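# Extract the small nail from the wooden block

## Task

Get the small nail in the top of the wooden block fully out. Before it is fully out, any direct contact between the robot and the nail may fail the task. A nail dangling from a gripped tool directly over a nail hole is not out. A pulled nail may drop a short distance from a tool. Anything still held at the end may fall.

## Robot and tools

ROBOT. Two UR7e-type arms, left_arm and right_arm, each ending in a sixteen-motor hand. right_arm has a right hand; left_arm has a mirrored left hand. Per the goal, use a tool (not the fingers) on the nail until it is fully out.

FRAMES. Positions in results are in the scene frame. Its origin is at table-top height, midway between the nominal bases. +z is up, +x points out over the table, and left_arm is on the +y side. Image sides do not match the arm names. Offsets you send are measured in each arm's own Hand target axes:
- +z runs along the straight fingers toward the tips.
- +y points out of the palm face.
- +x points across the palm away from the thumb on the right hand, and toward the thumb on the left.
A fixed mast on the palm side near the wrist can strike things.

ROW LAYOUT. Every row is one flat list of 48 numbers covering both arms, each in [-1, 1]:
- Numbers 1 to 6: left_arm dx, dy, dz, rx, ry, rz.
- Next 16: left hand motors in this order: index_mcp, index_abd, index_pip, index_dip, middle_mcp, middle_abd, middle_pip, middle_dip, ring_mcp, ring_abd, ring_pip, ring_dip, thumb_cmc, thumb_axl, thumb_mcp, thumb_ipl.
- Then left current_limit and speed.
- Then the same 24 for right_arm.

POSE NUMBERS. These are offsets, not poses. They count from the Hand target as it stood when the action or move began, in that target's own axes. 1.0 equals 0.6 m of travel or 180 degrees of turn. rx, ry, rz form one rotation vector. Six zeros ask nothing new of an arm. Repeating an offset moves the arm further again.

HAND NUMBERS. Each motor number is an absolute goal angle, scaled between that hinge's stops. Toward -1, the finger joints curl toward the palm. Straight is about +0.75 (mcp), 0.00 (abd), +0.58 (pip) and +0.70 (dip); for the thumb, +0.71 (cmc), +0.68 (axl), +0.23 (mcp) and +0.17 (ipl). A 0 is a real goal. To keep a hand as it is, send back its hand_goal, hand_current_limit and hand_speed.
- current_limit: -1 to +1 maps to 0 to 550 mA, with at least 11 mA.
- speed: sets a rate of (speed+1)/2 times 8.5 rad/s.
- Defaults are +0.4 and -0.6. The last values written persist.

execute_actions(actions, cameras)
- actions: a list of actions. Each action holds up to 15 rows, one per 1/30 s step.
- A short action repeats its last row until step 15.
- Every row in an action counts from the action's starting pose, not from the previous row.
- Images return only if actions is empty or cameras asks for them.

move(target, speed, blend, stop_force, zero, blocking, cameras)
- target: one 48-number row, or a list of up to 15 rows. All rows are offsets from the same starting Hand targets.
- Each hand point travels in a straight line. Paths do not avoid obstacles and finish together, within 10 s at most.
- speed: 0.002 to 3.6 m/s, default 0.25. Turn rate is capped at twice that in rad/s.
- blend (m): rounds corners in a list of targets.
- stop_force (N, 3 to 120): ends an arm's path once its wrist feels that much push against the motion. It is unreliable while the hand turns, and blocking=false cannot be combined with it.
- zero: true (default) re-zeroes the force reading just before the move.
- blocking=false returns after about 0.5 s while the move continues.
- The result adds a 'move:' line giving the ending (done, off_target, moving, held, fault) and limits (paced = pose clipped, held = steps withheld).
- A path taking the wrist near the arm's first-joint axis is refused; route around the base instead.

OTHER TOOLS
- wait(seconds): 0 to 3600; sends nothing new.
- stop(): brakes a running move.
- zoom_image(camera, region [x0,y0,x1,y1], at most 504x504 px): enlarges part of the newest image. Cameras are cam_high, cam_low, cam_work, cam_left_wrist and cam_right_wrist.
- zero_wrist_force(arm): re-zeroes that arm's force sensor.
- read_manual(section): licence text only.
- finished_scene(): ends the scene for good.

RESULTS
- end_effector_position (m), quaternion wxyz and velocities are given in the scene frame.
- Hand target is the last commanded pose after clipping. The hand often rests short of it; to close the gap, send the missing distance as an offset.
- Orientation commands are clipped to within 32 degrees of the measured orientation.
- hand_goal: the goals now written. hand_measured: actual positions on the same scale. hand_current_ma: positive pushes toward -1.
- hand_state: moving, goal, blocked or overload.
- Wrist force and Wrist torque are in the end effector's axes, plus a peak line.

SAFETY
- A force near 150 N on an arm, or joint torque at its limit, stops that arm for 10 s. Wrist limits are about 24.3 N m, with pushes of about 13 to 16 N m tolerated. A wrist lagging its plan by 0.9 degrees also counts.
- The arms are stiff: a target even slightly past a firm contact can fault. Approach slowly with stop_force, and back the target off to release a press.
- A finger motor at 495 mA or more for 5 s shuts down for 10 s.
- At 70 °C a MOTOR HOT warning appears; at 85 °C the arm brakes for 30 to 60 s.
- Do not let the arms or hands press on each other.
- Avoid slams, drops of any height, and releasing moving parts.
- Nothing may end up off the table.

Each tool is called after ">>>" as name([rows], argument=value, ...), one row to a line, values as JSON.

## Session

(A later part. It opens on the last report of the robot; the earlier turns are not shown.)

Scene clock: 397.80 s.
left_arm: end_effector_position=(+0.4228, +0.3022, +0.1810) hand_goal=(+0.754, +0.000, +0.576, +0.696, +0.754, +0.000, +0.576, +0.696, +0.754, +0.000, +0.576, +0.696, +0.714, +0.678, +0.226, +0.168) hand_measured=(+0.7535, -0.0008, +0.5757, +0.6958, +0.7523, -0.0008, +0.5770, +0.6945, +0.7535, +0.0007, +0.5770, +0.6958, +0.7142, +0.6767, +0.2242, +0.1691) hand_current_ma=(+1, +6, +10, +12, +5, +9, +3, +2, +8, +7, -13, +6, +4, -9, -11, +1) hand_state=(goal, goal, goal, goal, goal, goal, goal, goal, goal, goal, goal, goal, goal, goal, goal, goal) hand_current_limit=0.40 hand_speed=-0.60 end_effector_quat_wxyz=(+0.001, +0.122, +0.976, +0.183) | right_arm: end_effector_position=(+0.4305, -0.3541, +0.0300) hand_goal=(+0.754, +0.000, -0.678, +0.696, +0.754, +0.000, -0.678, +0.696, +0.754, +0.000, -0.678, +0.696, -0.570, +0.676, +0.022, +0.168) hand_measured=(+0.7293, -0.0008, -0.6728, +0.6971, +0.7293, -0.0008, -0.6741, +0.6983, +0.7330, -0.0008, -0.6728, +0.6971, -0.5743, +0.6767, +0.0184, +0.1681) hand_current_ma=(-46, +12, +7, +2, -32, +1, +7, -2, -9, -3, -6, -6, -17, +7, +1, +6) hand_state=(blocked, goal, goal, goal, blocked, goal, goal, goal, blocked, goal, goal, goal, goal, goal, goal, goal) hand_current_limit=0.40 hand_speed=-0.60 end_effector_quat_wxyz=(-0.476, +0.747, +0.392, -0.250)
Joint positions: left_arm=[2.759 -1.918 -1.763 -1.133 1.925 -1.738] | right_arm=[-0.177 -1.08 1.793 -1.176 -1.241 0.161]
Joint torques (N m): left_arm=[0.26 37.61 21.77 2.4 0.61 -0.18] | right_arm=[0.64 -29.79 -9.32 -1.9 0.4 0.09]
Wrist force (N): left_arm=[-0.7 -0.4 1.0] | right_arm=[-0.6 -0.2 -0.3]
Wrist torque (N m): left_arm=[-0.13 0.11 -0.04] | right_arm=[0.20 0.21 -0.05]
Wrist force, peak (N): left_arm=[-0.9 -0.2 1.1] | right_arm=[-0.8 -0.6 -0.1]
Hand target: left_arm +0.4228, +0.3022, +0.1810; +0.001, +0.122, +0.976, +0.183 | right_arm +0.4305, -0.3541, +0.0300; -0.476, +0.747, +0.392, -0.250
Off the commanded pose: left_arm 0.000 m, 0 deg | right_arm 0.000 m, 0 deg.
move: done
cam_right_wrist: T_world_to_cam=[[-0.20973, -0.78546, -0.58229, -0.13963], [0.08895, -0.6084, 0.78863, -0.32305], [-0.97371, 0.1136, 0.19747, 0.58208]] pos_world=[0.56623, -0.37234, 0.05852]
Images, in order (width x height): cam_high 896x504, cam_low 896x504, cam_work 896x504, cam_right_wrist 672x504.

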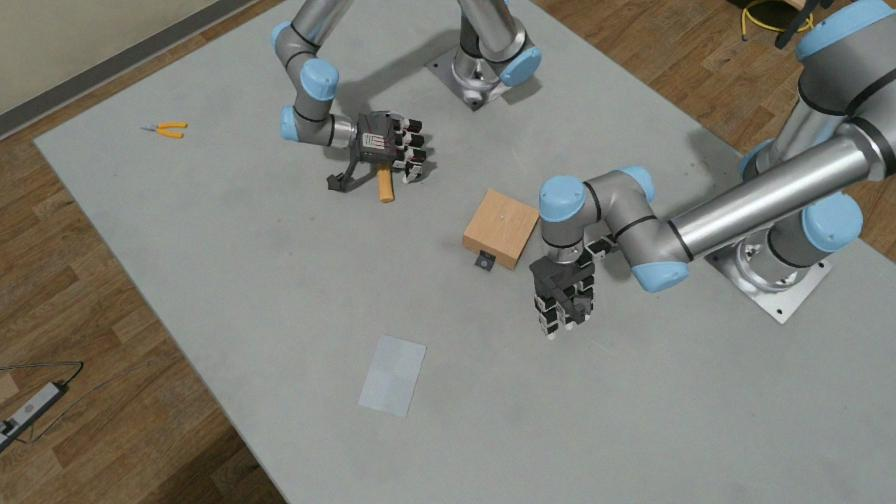

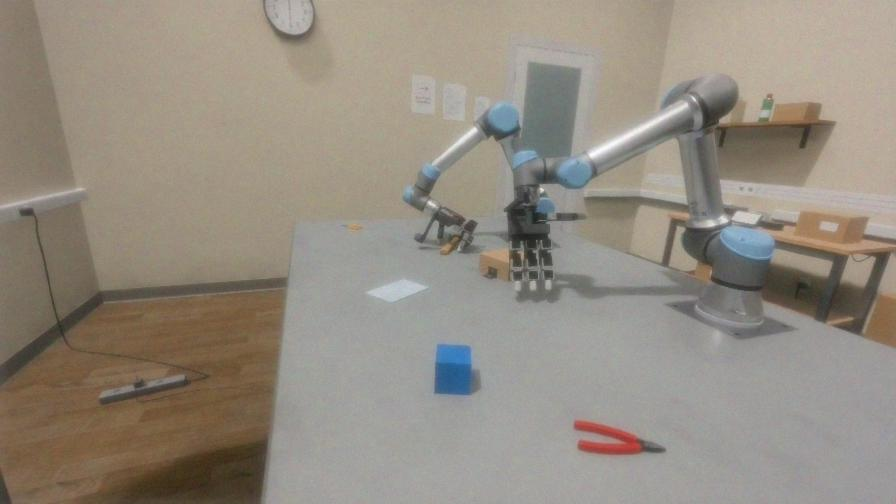

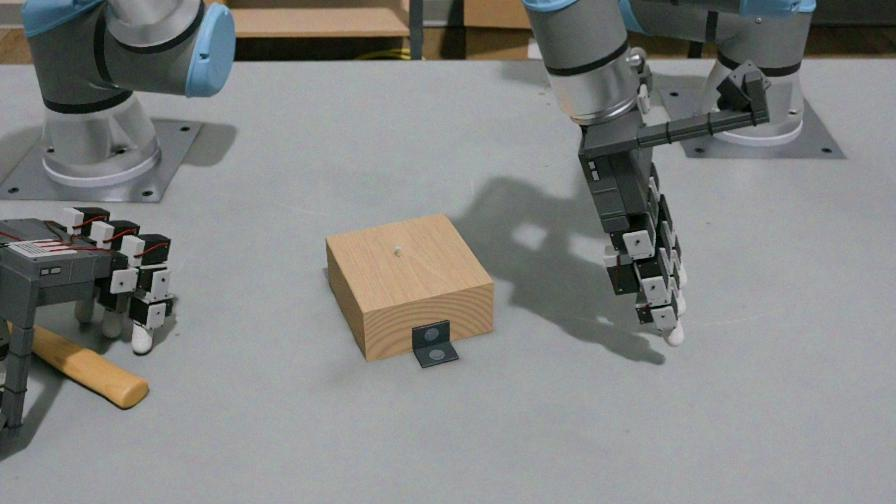

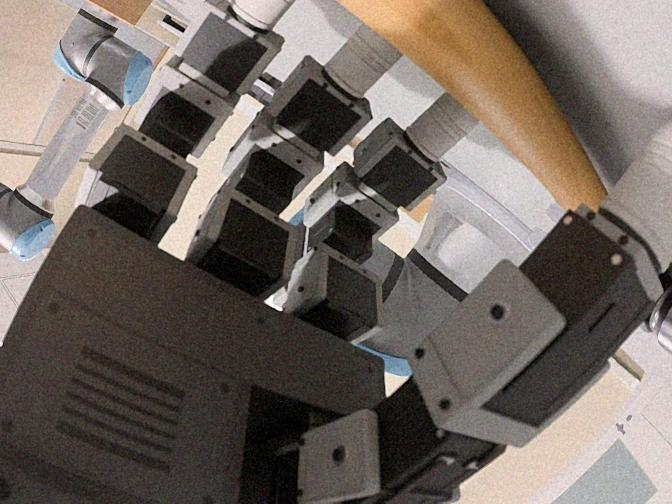

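>>> move(target=[0,0,0,0,0,0,0.754,0,0.576,0.696,0.754,0,0.576,0.696,0.754,0,0.576,0.696,0.714,0.678,0.226,0.168,0.4,-0.6,0,0,0,0,0,0,0.3425,0,-0.7,0.6957,0.3425,0,-0.7,0.6957,0.3425,0,-0.7,0.6957,-0.571,0.6766,-0.281,0.1,-0.1,-0.85], speed=0.02, cameras=["cam_high","cam_work","cam_low","cam_right_wrist"])

>>> zoom_image(camera="cam_work", region=[0, 220, 200, 430])

>>> zoom_image(camera="cam_low", region=[400, 190, 500, 270])

Scene clock: 412.97 s.
left_arm: end_effector_position=(+0.4228, +0.3022, +0.1810) hand_goal=(+0.754, +0.000, +0.576, +0.696, +0.754, +0.000, +0.576, +0.696, +0.754, +0.000, +0.576, +0.696, +0.714, +0.678, +0.226, +0.168) hand_measured=(+0.7535, +0.0007, +0.5770, +0.6958, +0.7535, -0.0008, +0.5770, +0.6958, +0.7535, +0.0007, +0.5757, +0.6945, +0.7142, +0.6777, +0.2242, +0.1672) hand_current_ma=(-3, +9, +13, +7, +8, +7, +2, +0, +8, +1, -8, +3, +7, -6, -5, -1) hand_state=(goal, goal, goal, goal, goal, goal, goal, goal, goal, goal, goal, goal, goal, goal, goal, goal) hand_current_limit=0.40 hand_speed=-0.60 end_effector_quat_wxyz=(+0.001, +0.122, +0.976, +0.183) | right_arm: end_effector_position=(+0.4305, -0.3541, +0.0300) hand_goal=(+0.342, +0.000, -0.700, +0.696, +0.342, +0.000, -0.700, +0.696, +0.342, +0.000, -0.700, +0.696, -0.570, +0.676, -0.280, +0.100) hand_measured=(+0.4303, +0.0021, -0.6715, +0.7060, +0.4399, +0.0007, -0.6664, +0.7085, +0.4254, +0.0007, -0.6587, +0.7136, -0.5655, +0.6788, -0.1528, +0.1481) hand_current_ma=(+126, +9, +30, +5, +145, +6, +41, +7, +103, -12, +49, +15, -8, -4, +222, +79) hand_state=(blocked, goal, blocked, goal, blocked, goal, blocked, goal, blocked, goal, blocked, goal, goal, goal, blocked, blocked) hand_current_limit=-0.10 hand_speed=-0.85 end_effector_quat_wxyz=(-0.476, +0.747, +0.392, -0.250)
Joint positions: left_arm=[2.759 -1.918 -1.763 -1.133 1.925 -1.738] | right_arm=[-0.177 -1.08 1.793 -1.176 -1.241 0.161]
Joint torques (N m): left_arm=[-0.25 37.06 22.4 2.33 0.66 -0.05] | right_arm=[-4.22 -30.38 -10.51 -1.01 -1.66 -0.07]
Wrist force (N): left_arm=[-0.7 0.0 0.9] | right_arm=[-0.5 -0.2 -0.2]
Wrist torque (N m): left_arm=[-0.08 0.11 -0.06] | right_arm=[0.17 0.14 -0.07]
Wrist force, peak (N): left_arm=[-0.8 -0.1 1.1] | right_arm=[-0.1 -1.4 0.1]
Hand target: left_arm +0.4228, +0.3022, +0.1810; +0.001, +0.122, +0.976, +0.183 | right_arm +0.4305, -0.3541, +0.0300; -0.476, +0.747, +0.392, -0.250
Off the commanded pose: left_arm 0.000 m, 0 deg | right_arm 0.000 m, 0 deg.
move: done
cam_right_wrist: T_world_to_cam=[[-0.20973, -0.78546, -0.58229, -0.13963], [0.08895, -0.6084, 0.78863, -0.32305], [-0.97371, 0.1136, 0.19747, 0.58208]] pos_world=[0.56623, -0.37234, 0.05852]
Images, in order (width x height): cam_high 896x504, cam_low 896x504, cam_work 896x504, cam_right_wrist 672x504.

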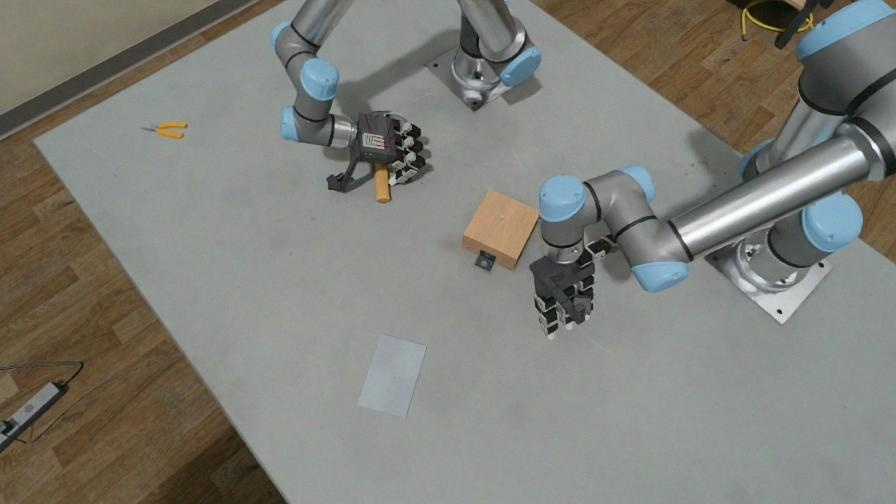

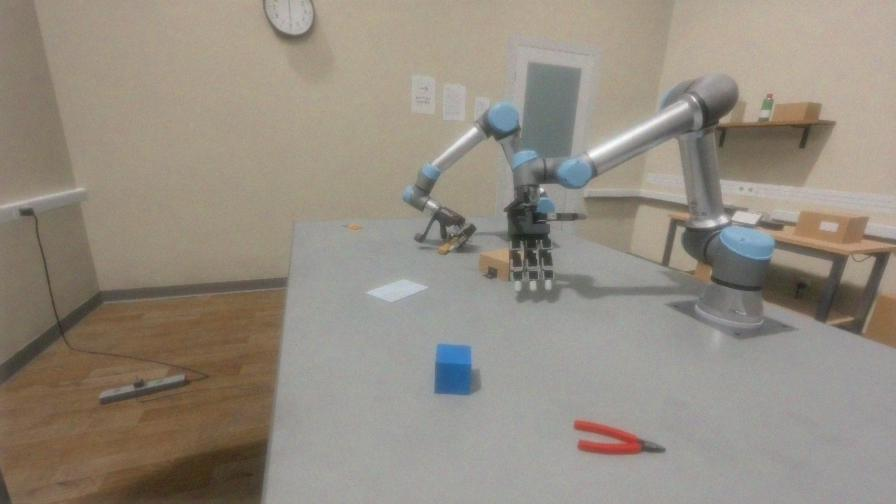

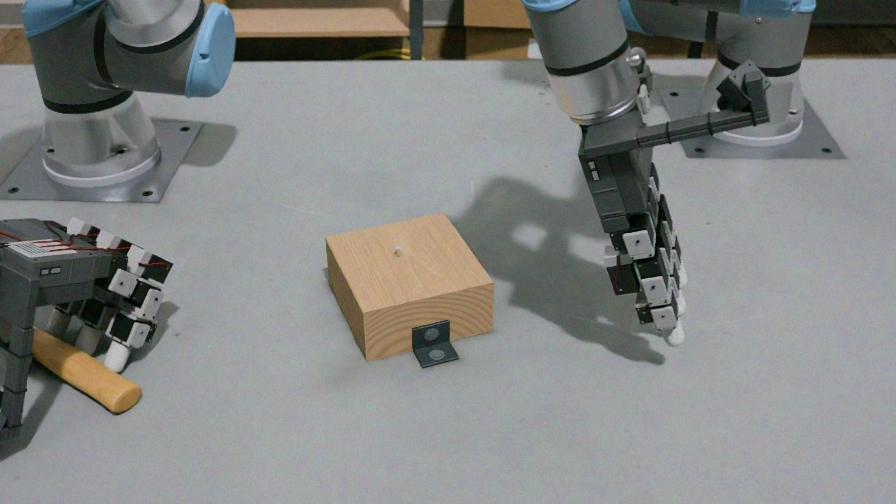

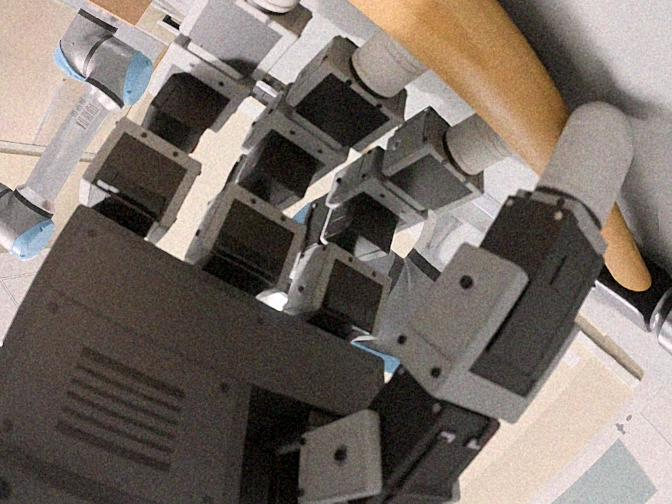

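Scaled by 2.400 from the camera's image (finer frame: 1280x720).

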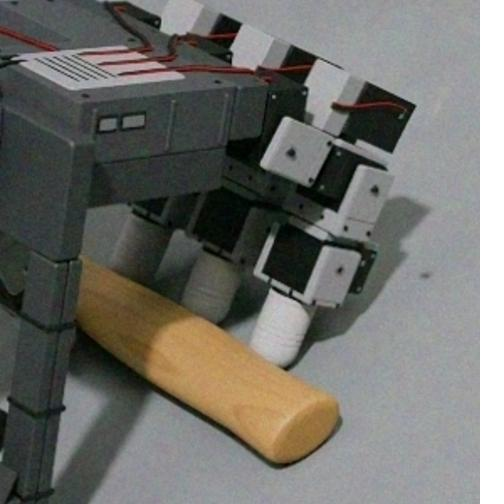

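Scaled by 5.040 from the camera's image (finer frame: 1280x720).

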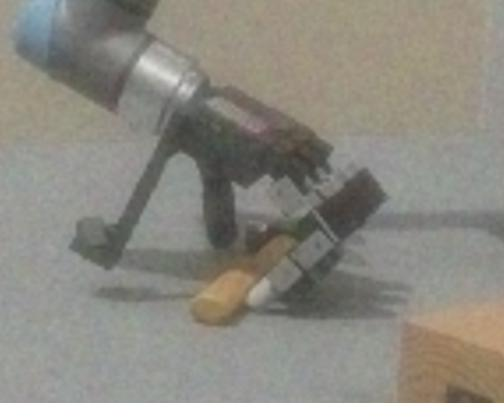

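>>> move([
  [0,0,0,0,0,0,0.754,0,0.576,0.696,0.754,0,0.576,0.696,0.754,0,0.576,0.696,0.714,0.678,0.226,0.168,0.4,-0.6,0,0,0,0,0,0,0.28,0,-0.74,0.65,0.28,0,-0.74,0.65,0.28,0,-0.74,0.65,-0.571,0.6766,-0.42,0.05,0.4,-0.85],
  [0,0,0,0,0,0,0.754,0,0.576,0.696,0.754,0,0.576,0.696,0.754,0,0.576,0.696,0.714,0.678,0.226,0.168,0.4,-0.6,-0.0207,-0.0522,-0.0243,0,0.0352,-0.0755,0.28,0,-0.74,0.65,0.28,0,-0.74,0.65,0.28,0,-0.74,0.65,-0.571,0.6766,-0.42,0.05,0.4,-0.85],
], speed=0.03, cameras=["cam_high","cam_work","cam_low","cam_right_wrist"])

>>> zoom_image(camera="cam_work", region=[0, 180, 200, 430])

>>> zoom_image(camera="cam_low", region=[400, 190, 500, 270])

Scene clock: 448.90 s.
left_arm: end_effector_position=(+0.4228, +0.3022, +0.1810) hand_goal=(+0.754, +0.000, +0.576, +0.696, +0.754, +0.000, +0.576, +0.696, +0.754, +0.000, +0.576, +0.696, +0.714, +0.678, +0.226, +0.168) hand_measured=(+0.7523, -0.0008, +0.5770, +0.6971, +0.7535, +0.0007, +0.5770, +0.6958, +0.7547, -0.0008, +0.5770, +0.6958, +0.7142, +0.6767, +0.2242, +0.1681) hand_current_ma=(-4, +5, +11, +10, +4, +0, +7, +0, +8, +6, -6, +4, +7, -12, -9, -3) hand_state=(goal, goal, goal, goal, goal, goal, goal, goal, goal, goal, goal, goal, goal, goal, goal, goal) hand_current_limit=0.40 hand_speed=-0.60 end_effector_quat_wxyz=(+0.001, +0.122, +0.976, +0.183) | right_arm: end_effector_position=(+0.4234, -0.3643, +0.0645) hand_goal=(+0.280, +0.000, -0.740, +0.650, +0.280, +0.000, -0.740, +0.650, +0.280, +0.000, -0.740, +0.650, -0.570, +0.676, -0.420, +0.050) hand_measured=(+0.4206, +0.0051, -0.6702, +0.7009, +0.4206, +0.0036, -0.6651, +0.7085, +0.3965, +0.0065, -0.6587, +0.7136, -0.5605, +0.6830, -0.1469, +0.1491) hand_current_ma=(+196, +10, +90, +54, +212, +3, +94, +78, +158, -10, +115, +83, -1, +2, +389, +175) hand_state=(blocked, goal, blocked, blocked, blocked, goal, blocked, blocked, blocked, goal, blocked, blocked, goal, goal, blocked, blocked) hand_current_limit=0.40 hand_speed=-0.85 end_effector_quat_wxyz=(-0.523, +0.708, +0.450, -0.150)
Joint positions: left_arm=[2.759 -1.918 -1.763 -1.133 1.925 -1.738] | right_arm=[-0.282 -1.192 1.855 -1.112 -1.226 -0.125]
Joint torques (N m): left_arm=[-0.47 37.09 21.89 2.38 0.79 -0.18] | right_arm=[-5.86 -46.09 -8.8 3.18 2.53 -1.58]
Wrist force (N): left_arm=[-0.7 -0.1 0.9] | right_arm=[-1.5 0.3 -1.0]
Wrist torque (N m): left_arm=[-0.09 0.11 -0.05] | right_arm=[0.24 0.10 0.14]
Wrist force, peak (N): left_arm=[-0.7 -0.3 1.3] | right_arm=[-1.6 0.4 -1.1]
Hand target: left_arm +0.4228, +0.3022, +0.1810; +0.001, +0.122, +0.976, +0.183 | right_arm +0.4234, -0.3643, +0.0646; -0.523, +0.708, +0.450, -0.150
Off the commanded pose: left_arm 0.000 m, 0 deg | right_arm 0.000 m, 0 deg.
move: done
cam_right_wrist: T_world_to_cam=[[-0.10948, -0.64024, -0.76033, -0.10705], [-0.01824, -0.7635, 0.64555, -0.35772], [-0.99382, 0.08454, 0.07191, 0.57563]] pos_world=[0.55383, -0.39033, 0.10813]
Images, in order (width x height): cam_high 896x504, cam_low 896x504, cam_work 896x504, cam_right_wrist 672x504.

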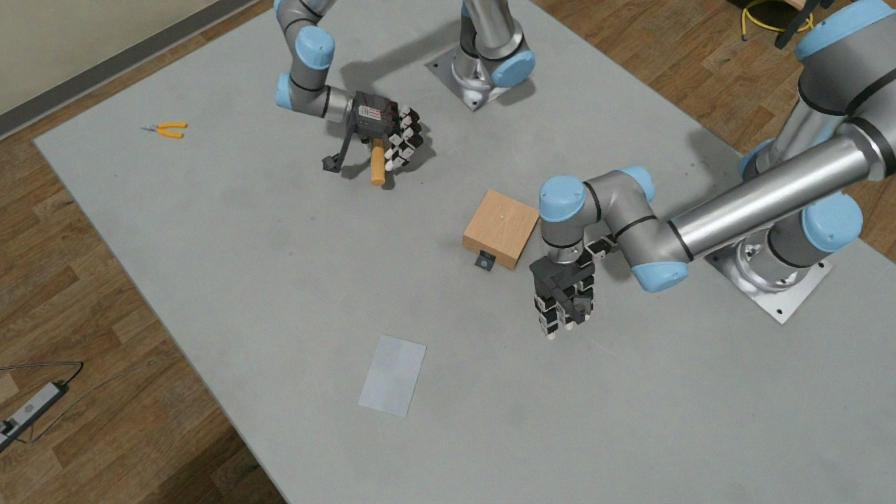

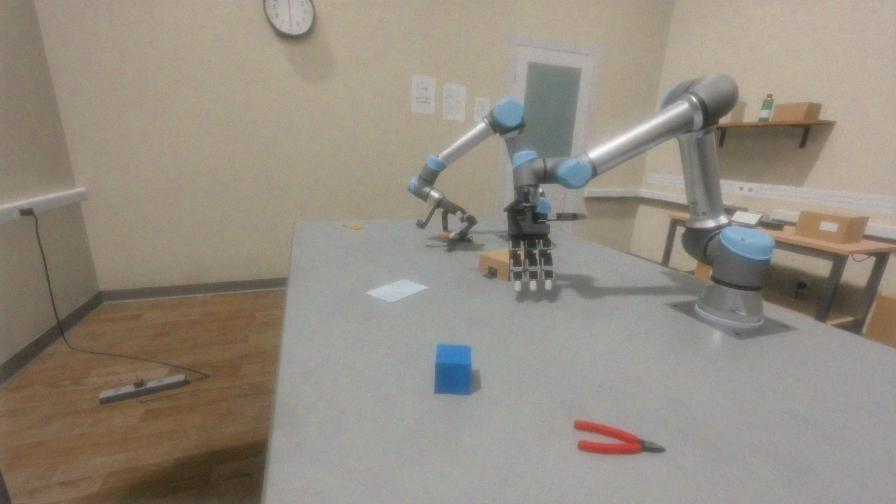

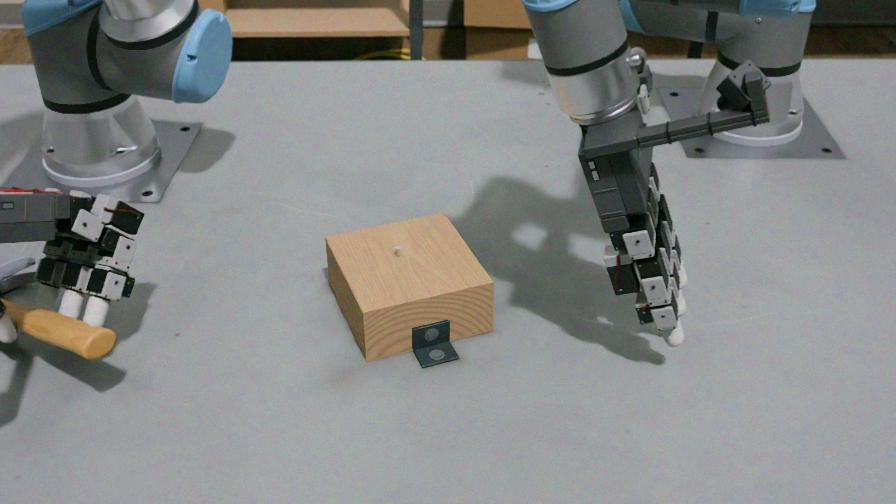

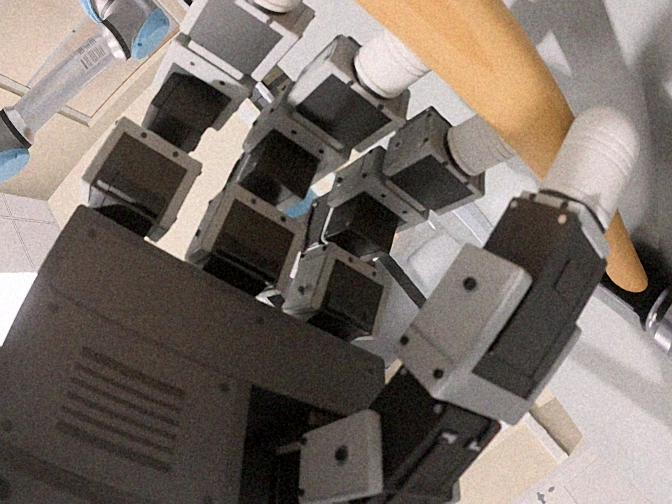

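Scaled by 2.016 from the camera's image (finer frame: 1280x720).

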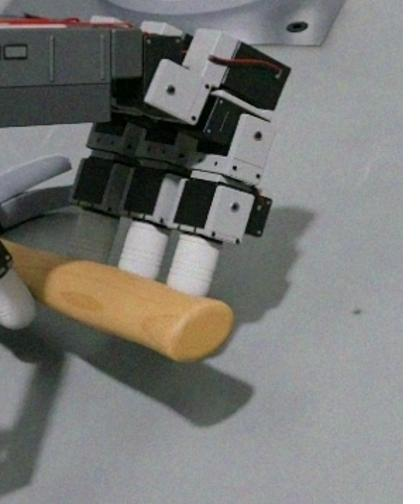

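Scaled by 5.040 from the camera's image (finer frame: 1280x720).

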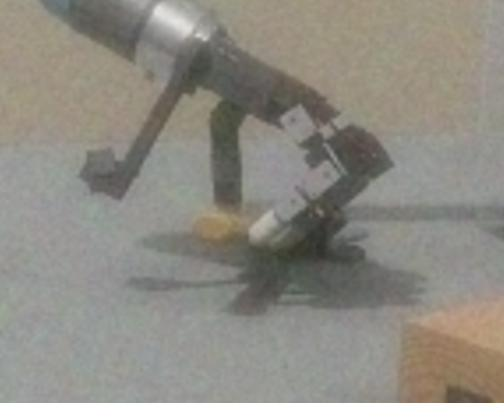

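>>> move([
  [0,0,0,0,0,0,0.754,0,0.576,0.696,0.754,0,0.576,0.696,0.754,0,0.576,0.696,0.714,0.678,0.226,0.168,0.4,-0.6,-0.0203,-0.0533,-0.0250,0,0.0352,-0.0755,0.28,0,-0.74,0.65,0.28,0,-0.74,0.65,0.28,0,-0.74,0.65,-0.571,0.6766,-0.42,0.05,0.4,-0.85],
  [0,0,0,0,0,0,0.754,0,0.576,0.696,0.754,0,0.576,0.696,0.754,0,0.576,0.696,0.714,0.678,0.226,0.168,0.4,-0.6,-0.0545,-0.1,-0.0467,0,0.0704,-0.151,0.28,0,-0.74,0.65,0.28,0,-0.74,0.65,0.28,0,-0.74,0.65,-0.571,0.6766,-0.42,0.05,0.4,-0.85],
], speed=0.04, blend=0.005, cameras=["cam_high","cam_work","cam_low","cam_right_wrist"])

>>> zoom_image(camera="cam_work", region=[0, 130, 200, 400])

>>> zoom_image(camera="cam_high", region=[300, 60, 460, 220])

>>> zoom_image(camera="cam_low", region=[400, 170, 500, 270])

Scene clock: 559.30 s.
left_arm: end_effector_position=(+0.4228, +0.3022, +0.1810) hand_goal=(+0.754, +0.000, +0.576, +0.696, +0.754, +0.000, +0.576, +0.696, +0.754, +0.000, +0.576, +0.696, +0.714, +0.678, +0.226, +0.168) hand_measured=(+0.7535, -0.0008, +0.5770, +0.6958, +0.7535, -0.0008, +0.5770, +0.6958, +0.7547, +0.0007, +0.5770, +0.6958, +0.7154, +0.6767, +0.2242, +0.1681) hand_current_ma=(-1, +13, +12, +10, +6, +7, +1, +1, +7, +4, -9, +1, +1, -11, -10, +3) hand_state=(goal, goal, goal, goal, goal, goal, goal, goal, goal, goal, goal, goal, goal, goal, goal, goal) hand_current_limit=0.40 hand_speed=-0.60 end_effector_quat_wxyz=(+0.001, +0.122, +0.976, +0.183) | right_arm: end_effector_position=(+0.3958, -0.4044, +0.1201) hand_goal=(+0.280, +0.000, -0.740, +0.650, +0.280, +0.000, -0.740, +0.650, +0.280, +0.000, -0.740, +0.650, -0.570, +0.676, -0.420, +0.050) hand_measured=(+0.4206, +0.0051, -0.6677, +0.7009, +0.4158, +0.0051, -0.6664, +0.7085, +0.3820, +0.0080, -0.6587, +0.7098, -0.5567, +0.6830, -0.1469, +0.1491) hand_current_ma=(+199, -6, +99, +52, +209, +5, +92, +83, +158, -2, +99, +104, +14, +23, +397, +200) hand_state=(blocked, goal, blocked, blocked, blocked, goal, blocked, blocked, blocked, goal, blocked, blocked, goal, goal, blocked, blocked) hand_current_limit=0.40 hand_speed=-0.85 end_effector_quat_wxyz=(+0.590, -0.595, -0.544, -0.055)
Joint positions: left_arm=[2.759 -1.918 -1.763 -1.133 1.925 -1.738] | right_arm=[-0.555 -1.312 1.944 -0.949 -1.28 -0.739]
Joint torques (N m): left_arm=[-0.88 37.2 22.15 2.53 0.77 -0.25] | right_arm=[-5.52 -40.43 -9.06 3.53 -2.09 -1.38]
Wrist force (N): left_arm=[-0.8 -0.2 1.3] | right_arm=[1.0 0.2 -0.6]
Wrist torque (N m): left_arm=[-0.14 0.13 -0.05] | right_arm=[0.19 -0.13 0.32]
Wrist force, peak (N): left_arm=[-1.1 -0.2 1.5] | right_arm=[2.6 -0.2 -0.5]
Hand target: left_arm +0.4228, +0.3022, +0.1810; +0.001, +0.122, +0.976, +0.183 | right_arm +0.3958, -0.4044, +0.1201; +0.590, -0.595, -0.544, -0.055
Off the commanded pose: left_arm 0.000 m, 0 deg | right_arm 0.000 m, 0 deg.
move: done
cam_right_wrist: T_world_to_cam=[[0.15116, -0.26264, -0.95298, -0.02084], [-0.15313, -0.95864, 0.23991, -0.40155], [-0.97658, 0.10966, -0.18513, 0.5817]] pos_world=[0.50973, -0.45421, 0.18417]
Images, in order (width x height): cam_high 896x504, cam_low 896x504, cam_work 896x504, cam_right_wrist 672x504.

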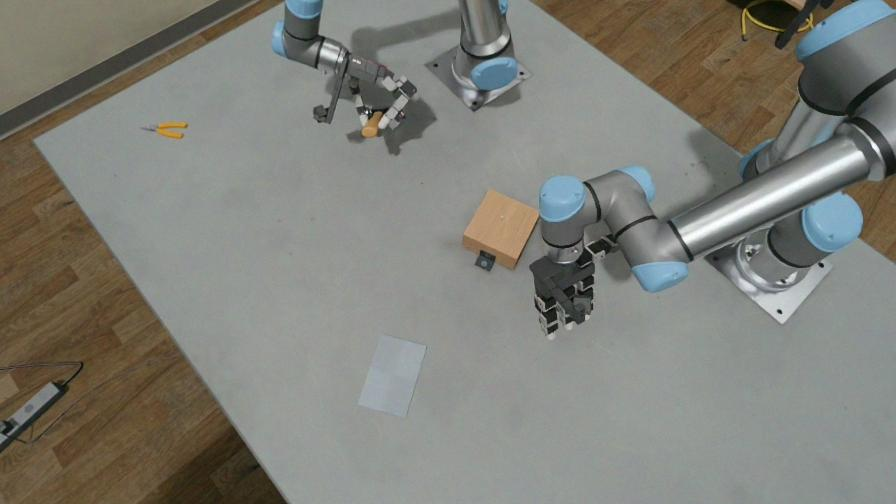

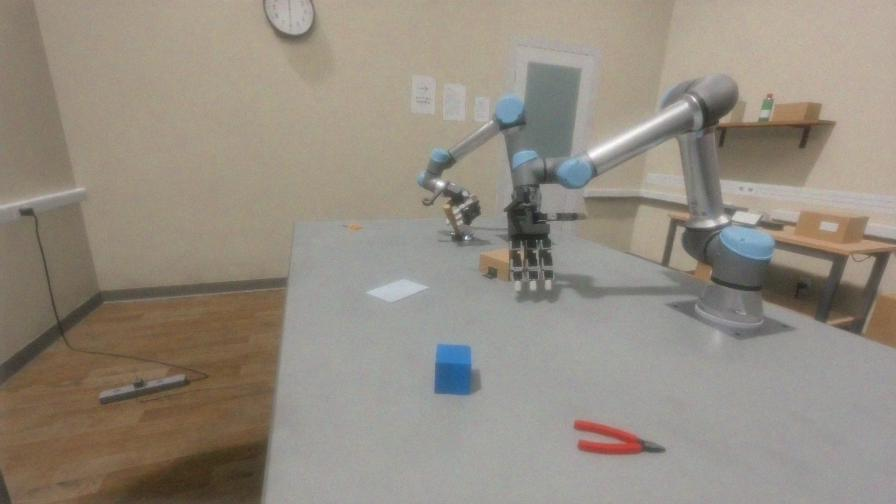

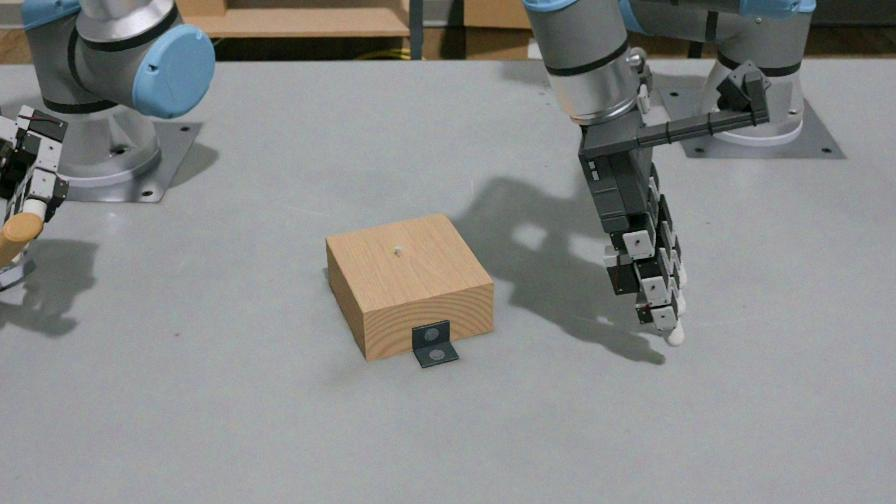

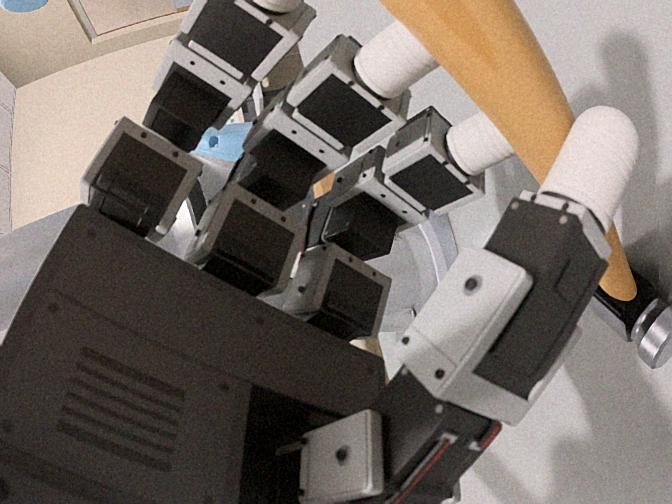

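Scaled by 1.867 from the camera's image (finer frame: 1280x720).

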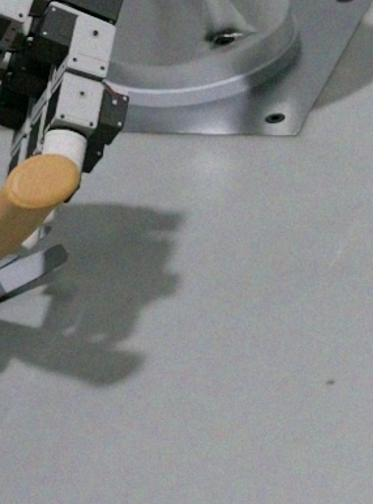

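Scaled by 3.150 from the camera's image (finer frame: 1280x720).

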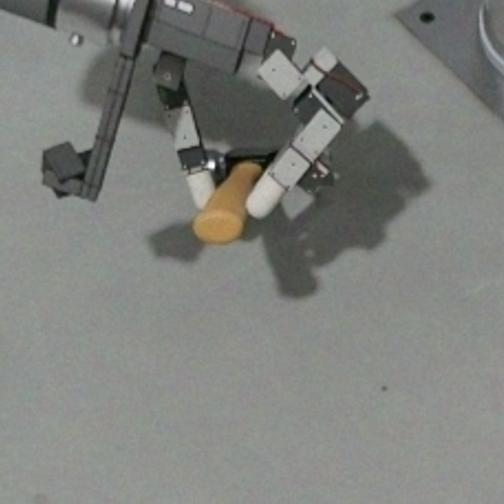

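Scaled by 5.040 from the camera's image (finer frame: 1280x720).

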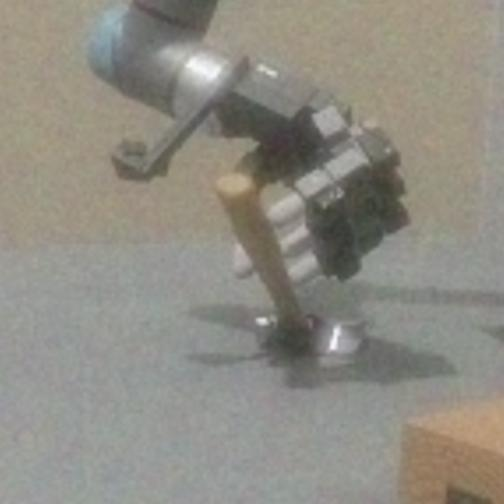

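>>> move([
  [0,0,0,0,0,0,0.754,0,0.576,0.696,0.754,0,0.576,0.696,0.754,0,0.576,0.696,0.714,0.678,0.226,0.168,0.4,-0.6,-0.0208,-0.052,-0.0242,0,0.0352,-0.0755,0.28,0,-0.74,0.65,0.28,0,-0.74,0.65,0.28,0,-0.74,0.65,-0.571,0.6766,-0.42,0.05,0.4,-0.85],
  [0,0,0,0,0,0,0.754,0,0.576,0.696,0.754,0,0.576,0.696,0.754,0,0.576,0.696,0.714,0.678,0.226,0.168,0.4,-0.6,-0.0555,-0.0975,-0.0455,0,0.0704,-0.151,0.28,0,-0.74,0.65,0.28,0,-0.74,0.65,0.28,0,-0.74,0.65,-0.571,0.6766,-0.42,0.05,0.4,-0.85],
  [0,0,0,0,0,0,0.754,0,0.576,0.696,0.754,0,0.576,0.696,0.754,0,0.576,0.696,0.714,0.678,0.226,0.168,0.4,-0.6,-0.1022,-0.1328,-0.0620,0,0.1057,-0.2265,0.28,0,-0.74,0.65,0.28,0,-0.74,0.65,0.28,0,-0.74,0.65,-0.571,0.6766,-0.42,0.05,0.4,-0.85],
], speed=0.04, blend=0.005, cameras=["cam_high","cam_work","cam_low","cam_right_wrist"])

>>> zoom_image(camera="cam_high", region=[280, 0, 440, 180])

>>> zoom_image(camera="cam_low", region=[400, 150, 520, 270])

>>> zoom_image(camera="cam_right_wrist", region=[300, 0, 672, 380])

Scene clock: 591.57 s.
left_arm: end_effector_position=(+0.4228, +0.3022, +0.1810) hand_goal=(+0.754, +0.000, +0.576, +0.696, +0.754, +0.000, +0.576, +0.696, +0.754, +0.000, +0.576, +0.696, +0.714, +0.678, +0.226, +0.168) hand_measured=(+0.7535, +0.0007, +0.5770, +0.6958, +0.7523, +0.0007, +0.5770, +0.6958, +0.7535, -0.0008, +0.5770, +0.6958, +0.7154, +0.6777, +0.2232, +0.1672) hand_current_ma=(-2, +2, +9, +17, +5, +1, +4, +0, +5, +4, -9, +5, +0, -14, -9, +3) hand_state=(goal, goal, goal, goal, goal, goal, goal, goal, goal, goal, goal, goal, goal, goal, goal, goal) hand_current_limit=0.40 hand_speed=-0.60 end_effector_quat_wxyz=(+0.001, +0.122, +0.976, +0.183) | right_arm: end_effector_position=(+0.3359, -0.4912, +0.1390) hand_goal=(+0.280, +0.000, -0.740, +0.650, +0.280, +0.000, -0.740, +0.650, +0.280, +0.000, -0.740, +0.650, -0.570, +0.676, -0.420, +0.050) hand_measured=(+0.4182, +0.0051, -0.6600, +0.7009, +0.3820, +0.0051, -0.6920, +0.6818, +0.2831, +0.0080, -0.7293, +0.6614, -0.5780, +0.6641, -0.1548, +0.1443) hand_current_ma=(+210, -3, +101, +66, +149, -9, +75, +34, +13, +11, +16, +13, -23, -26, +400, +182) hand_state=(blocked, goal, blocked, blocked, blocked, goal, blocked, blocked, goal, goal, goal, goal, goal, goal, blocked, blocked) hand_current_limit=0.40 hand_speed=-0.85 end_effector_quat_wxyz=(+0.614, -0.352, -0.613, -0.351)
Joint positions: left_arm=[2.759 -1.918 -1.763 -1.133 1.925 -1.738] | right_arm=[-0.935 -1.123 1.98 -0.857 -1.527 -1.569]
Joint torques (N m): left_arm=[-0.53 36.64 22.03 2.38 0.86 -0.23] | right_arm=[-6.98 -24.58 -20.29 3.99 -2.35 -1.18]
Wrist force (N): left_arm=[-0.7 -0.3 1.3] | right_arm=[3.7 0.2 -0.6]
Wrist torque (N m): left_arm=[-0.15 0.12 -0.04] | right_arm=[0.24 -0.14 0.26]
Wrist force, peak (N): left_arm=[-1.0 -0.4 1.6] | right_arm=[6.0 -0.1 0.4]
Hand target: left_arm +0.4228, +0.3022, +0.1810; +0.001, +0.122, +0.976, +0.183 | right_arm +0.3359, -0.4913, +0.1390; +0.614, -0.352, -0.613, -0.351
Off the commanded pose: left_arm 0.000 m, 0 deg | right_arm 0.000 m, 0 deg.
move: done
cam_right_wrist: T_world_to_cam=[[0.55557, 0.323, -0.76617, 0.10936], [-0.10418, -0.88716, -0.44955, -0.3839], [-0.82492, 0.32958, -0.45923, 0.63151]] pos_world=[0.42019, -0.58403, 0.20122]
Images, in order (width x height): cam_high 896x504, cam_low 896x504, cam_work 896x504, cam_right_wrist 672x504.

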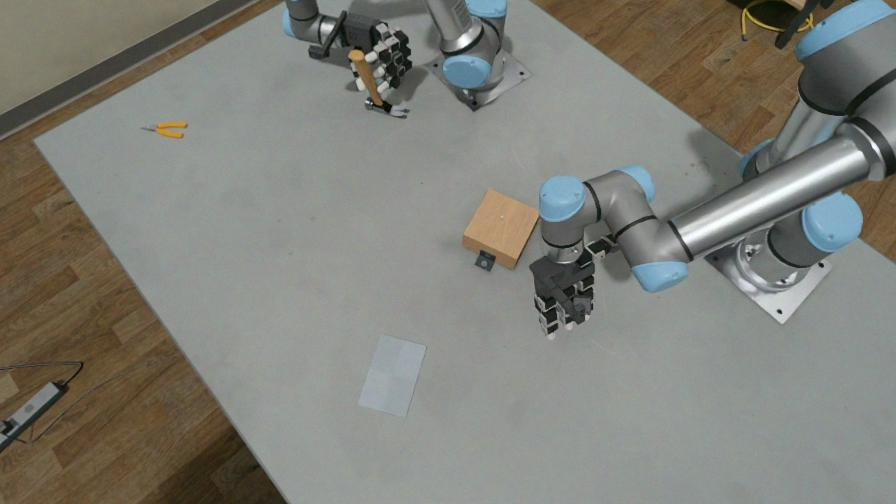

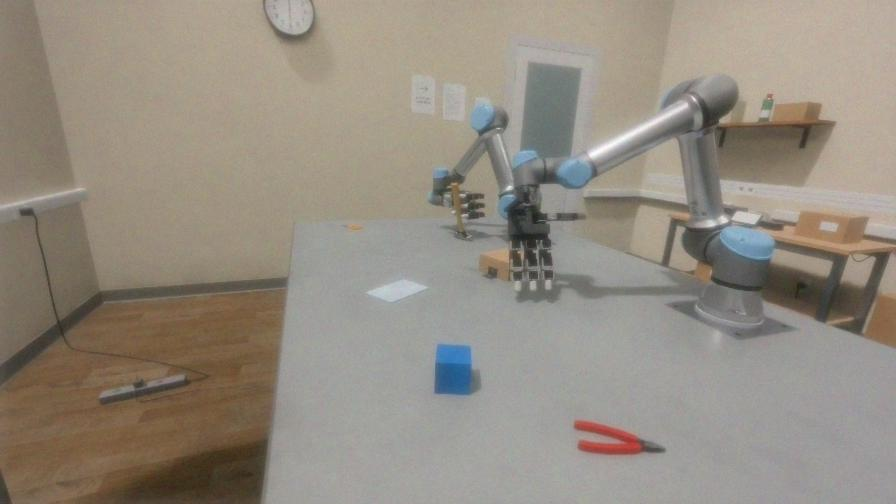

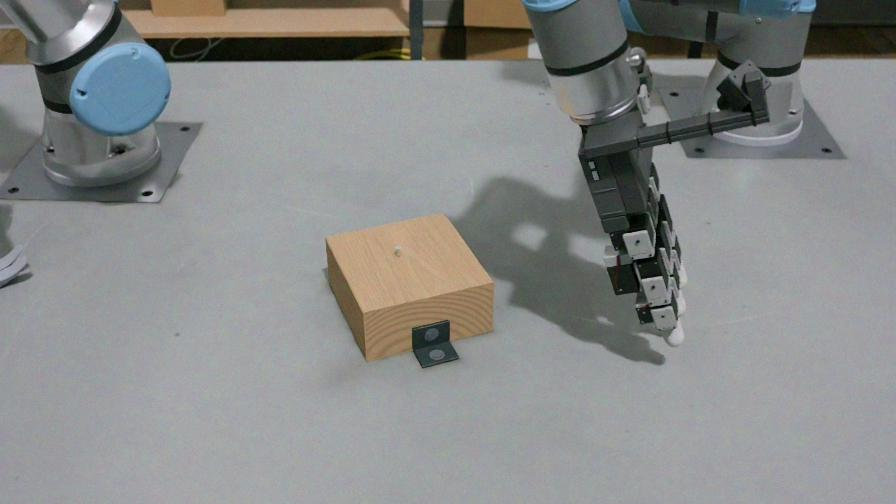

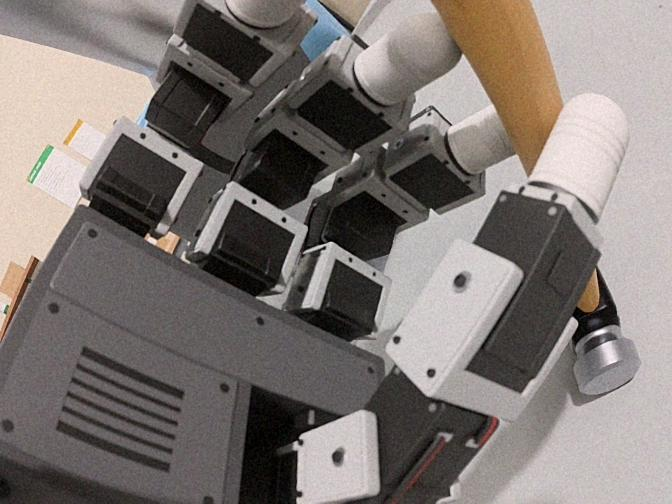

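Scaled by 2.800 from the camera's image (finer frame: 1280x720).

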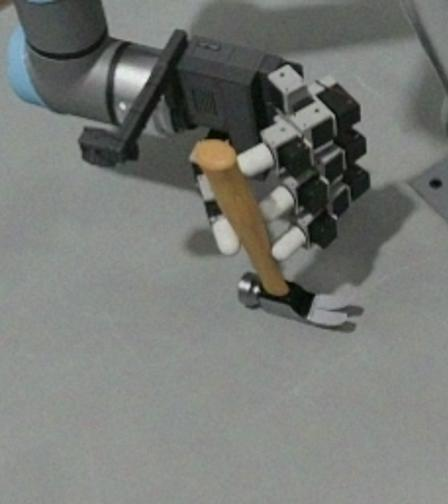

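Scaled by 4.200 from the camera's image (finer frame: 1280x720).

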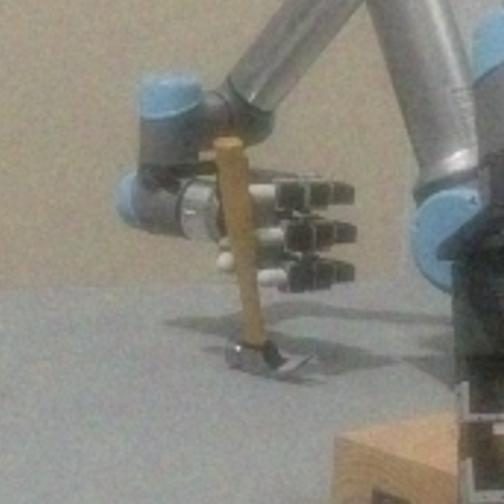

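Scaled by 1.326 from the camera's image (finer frame: 960x720).

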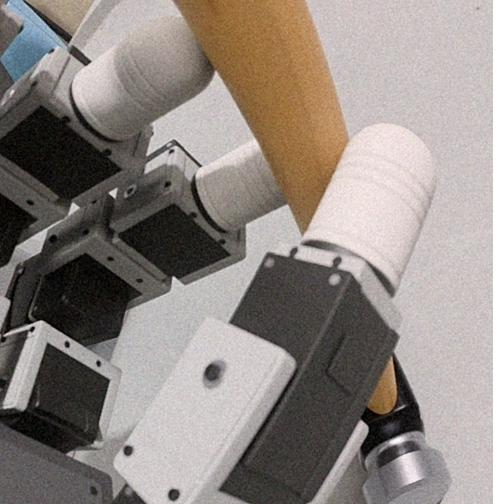

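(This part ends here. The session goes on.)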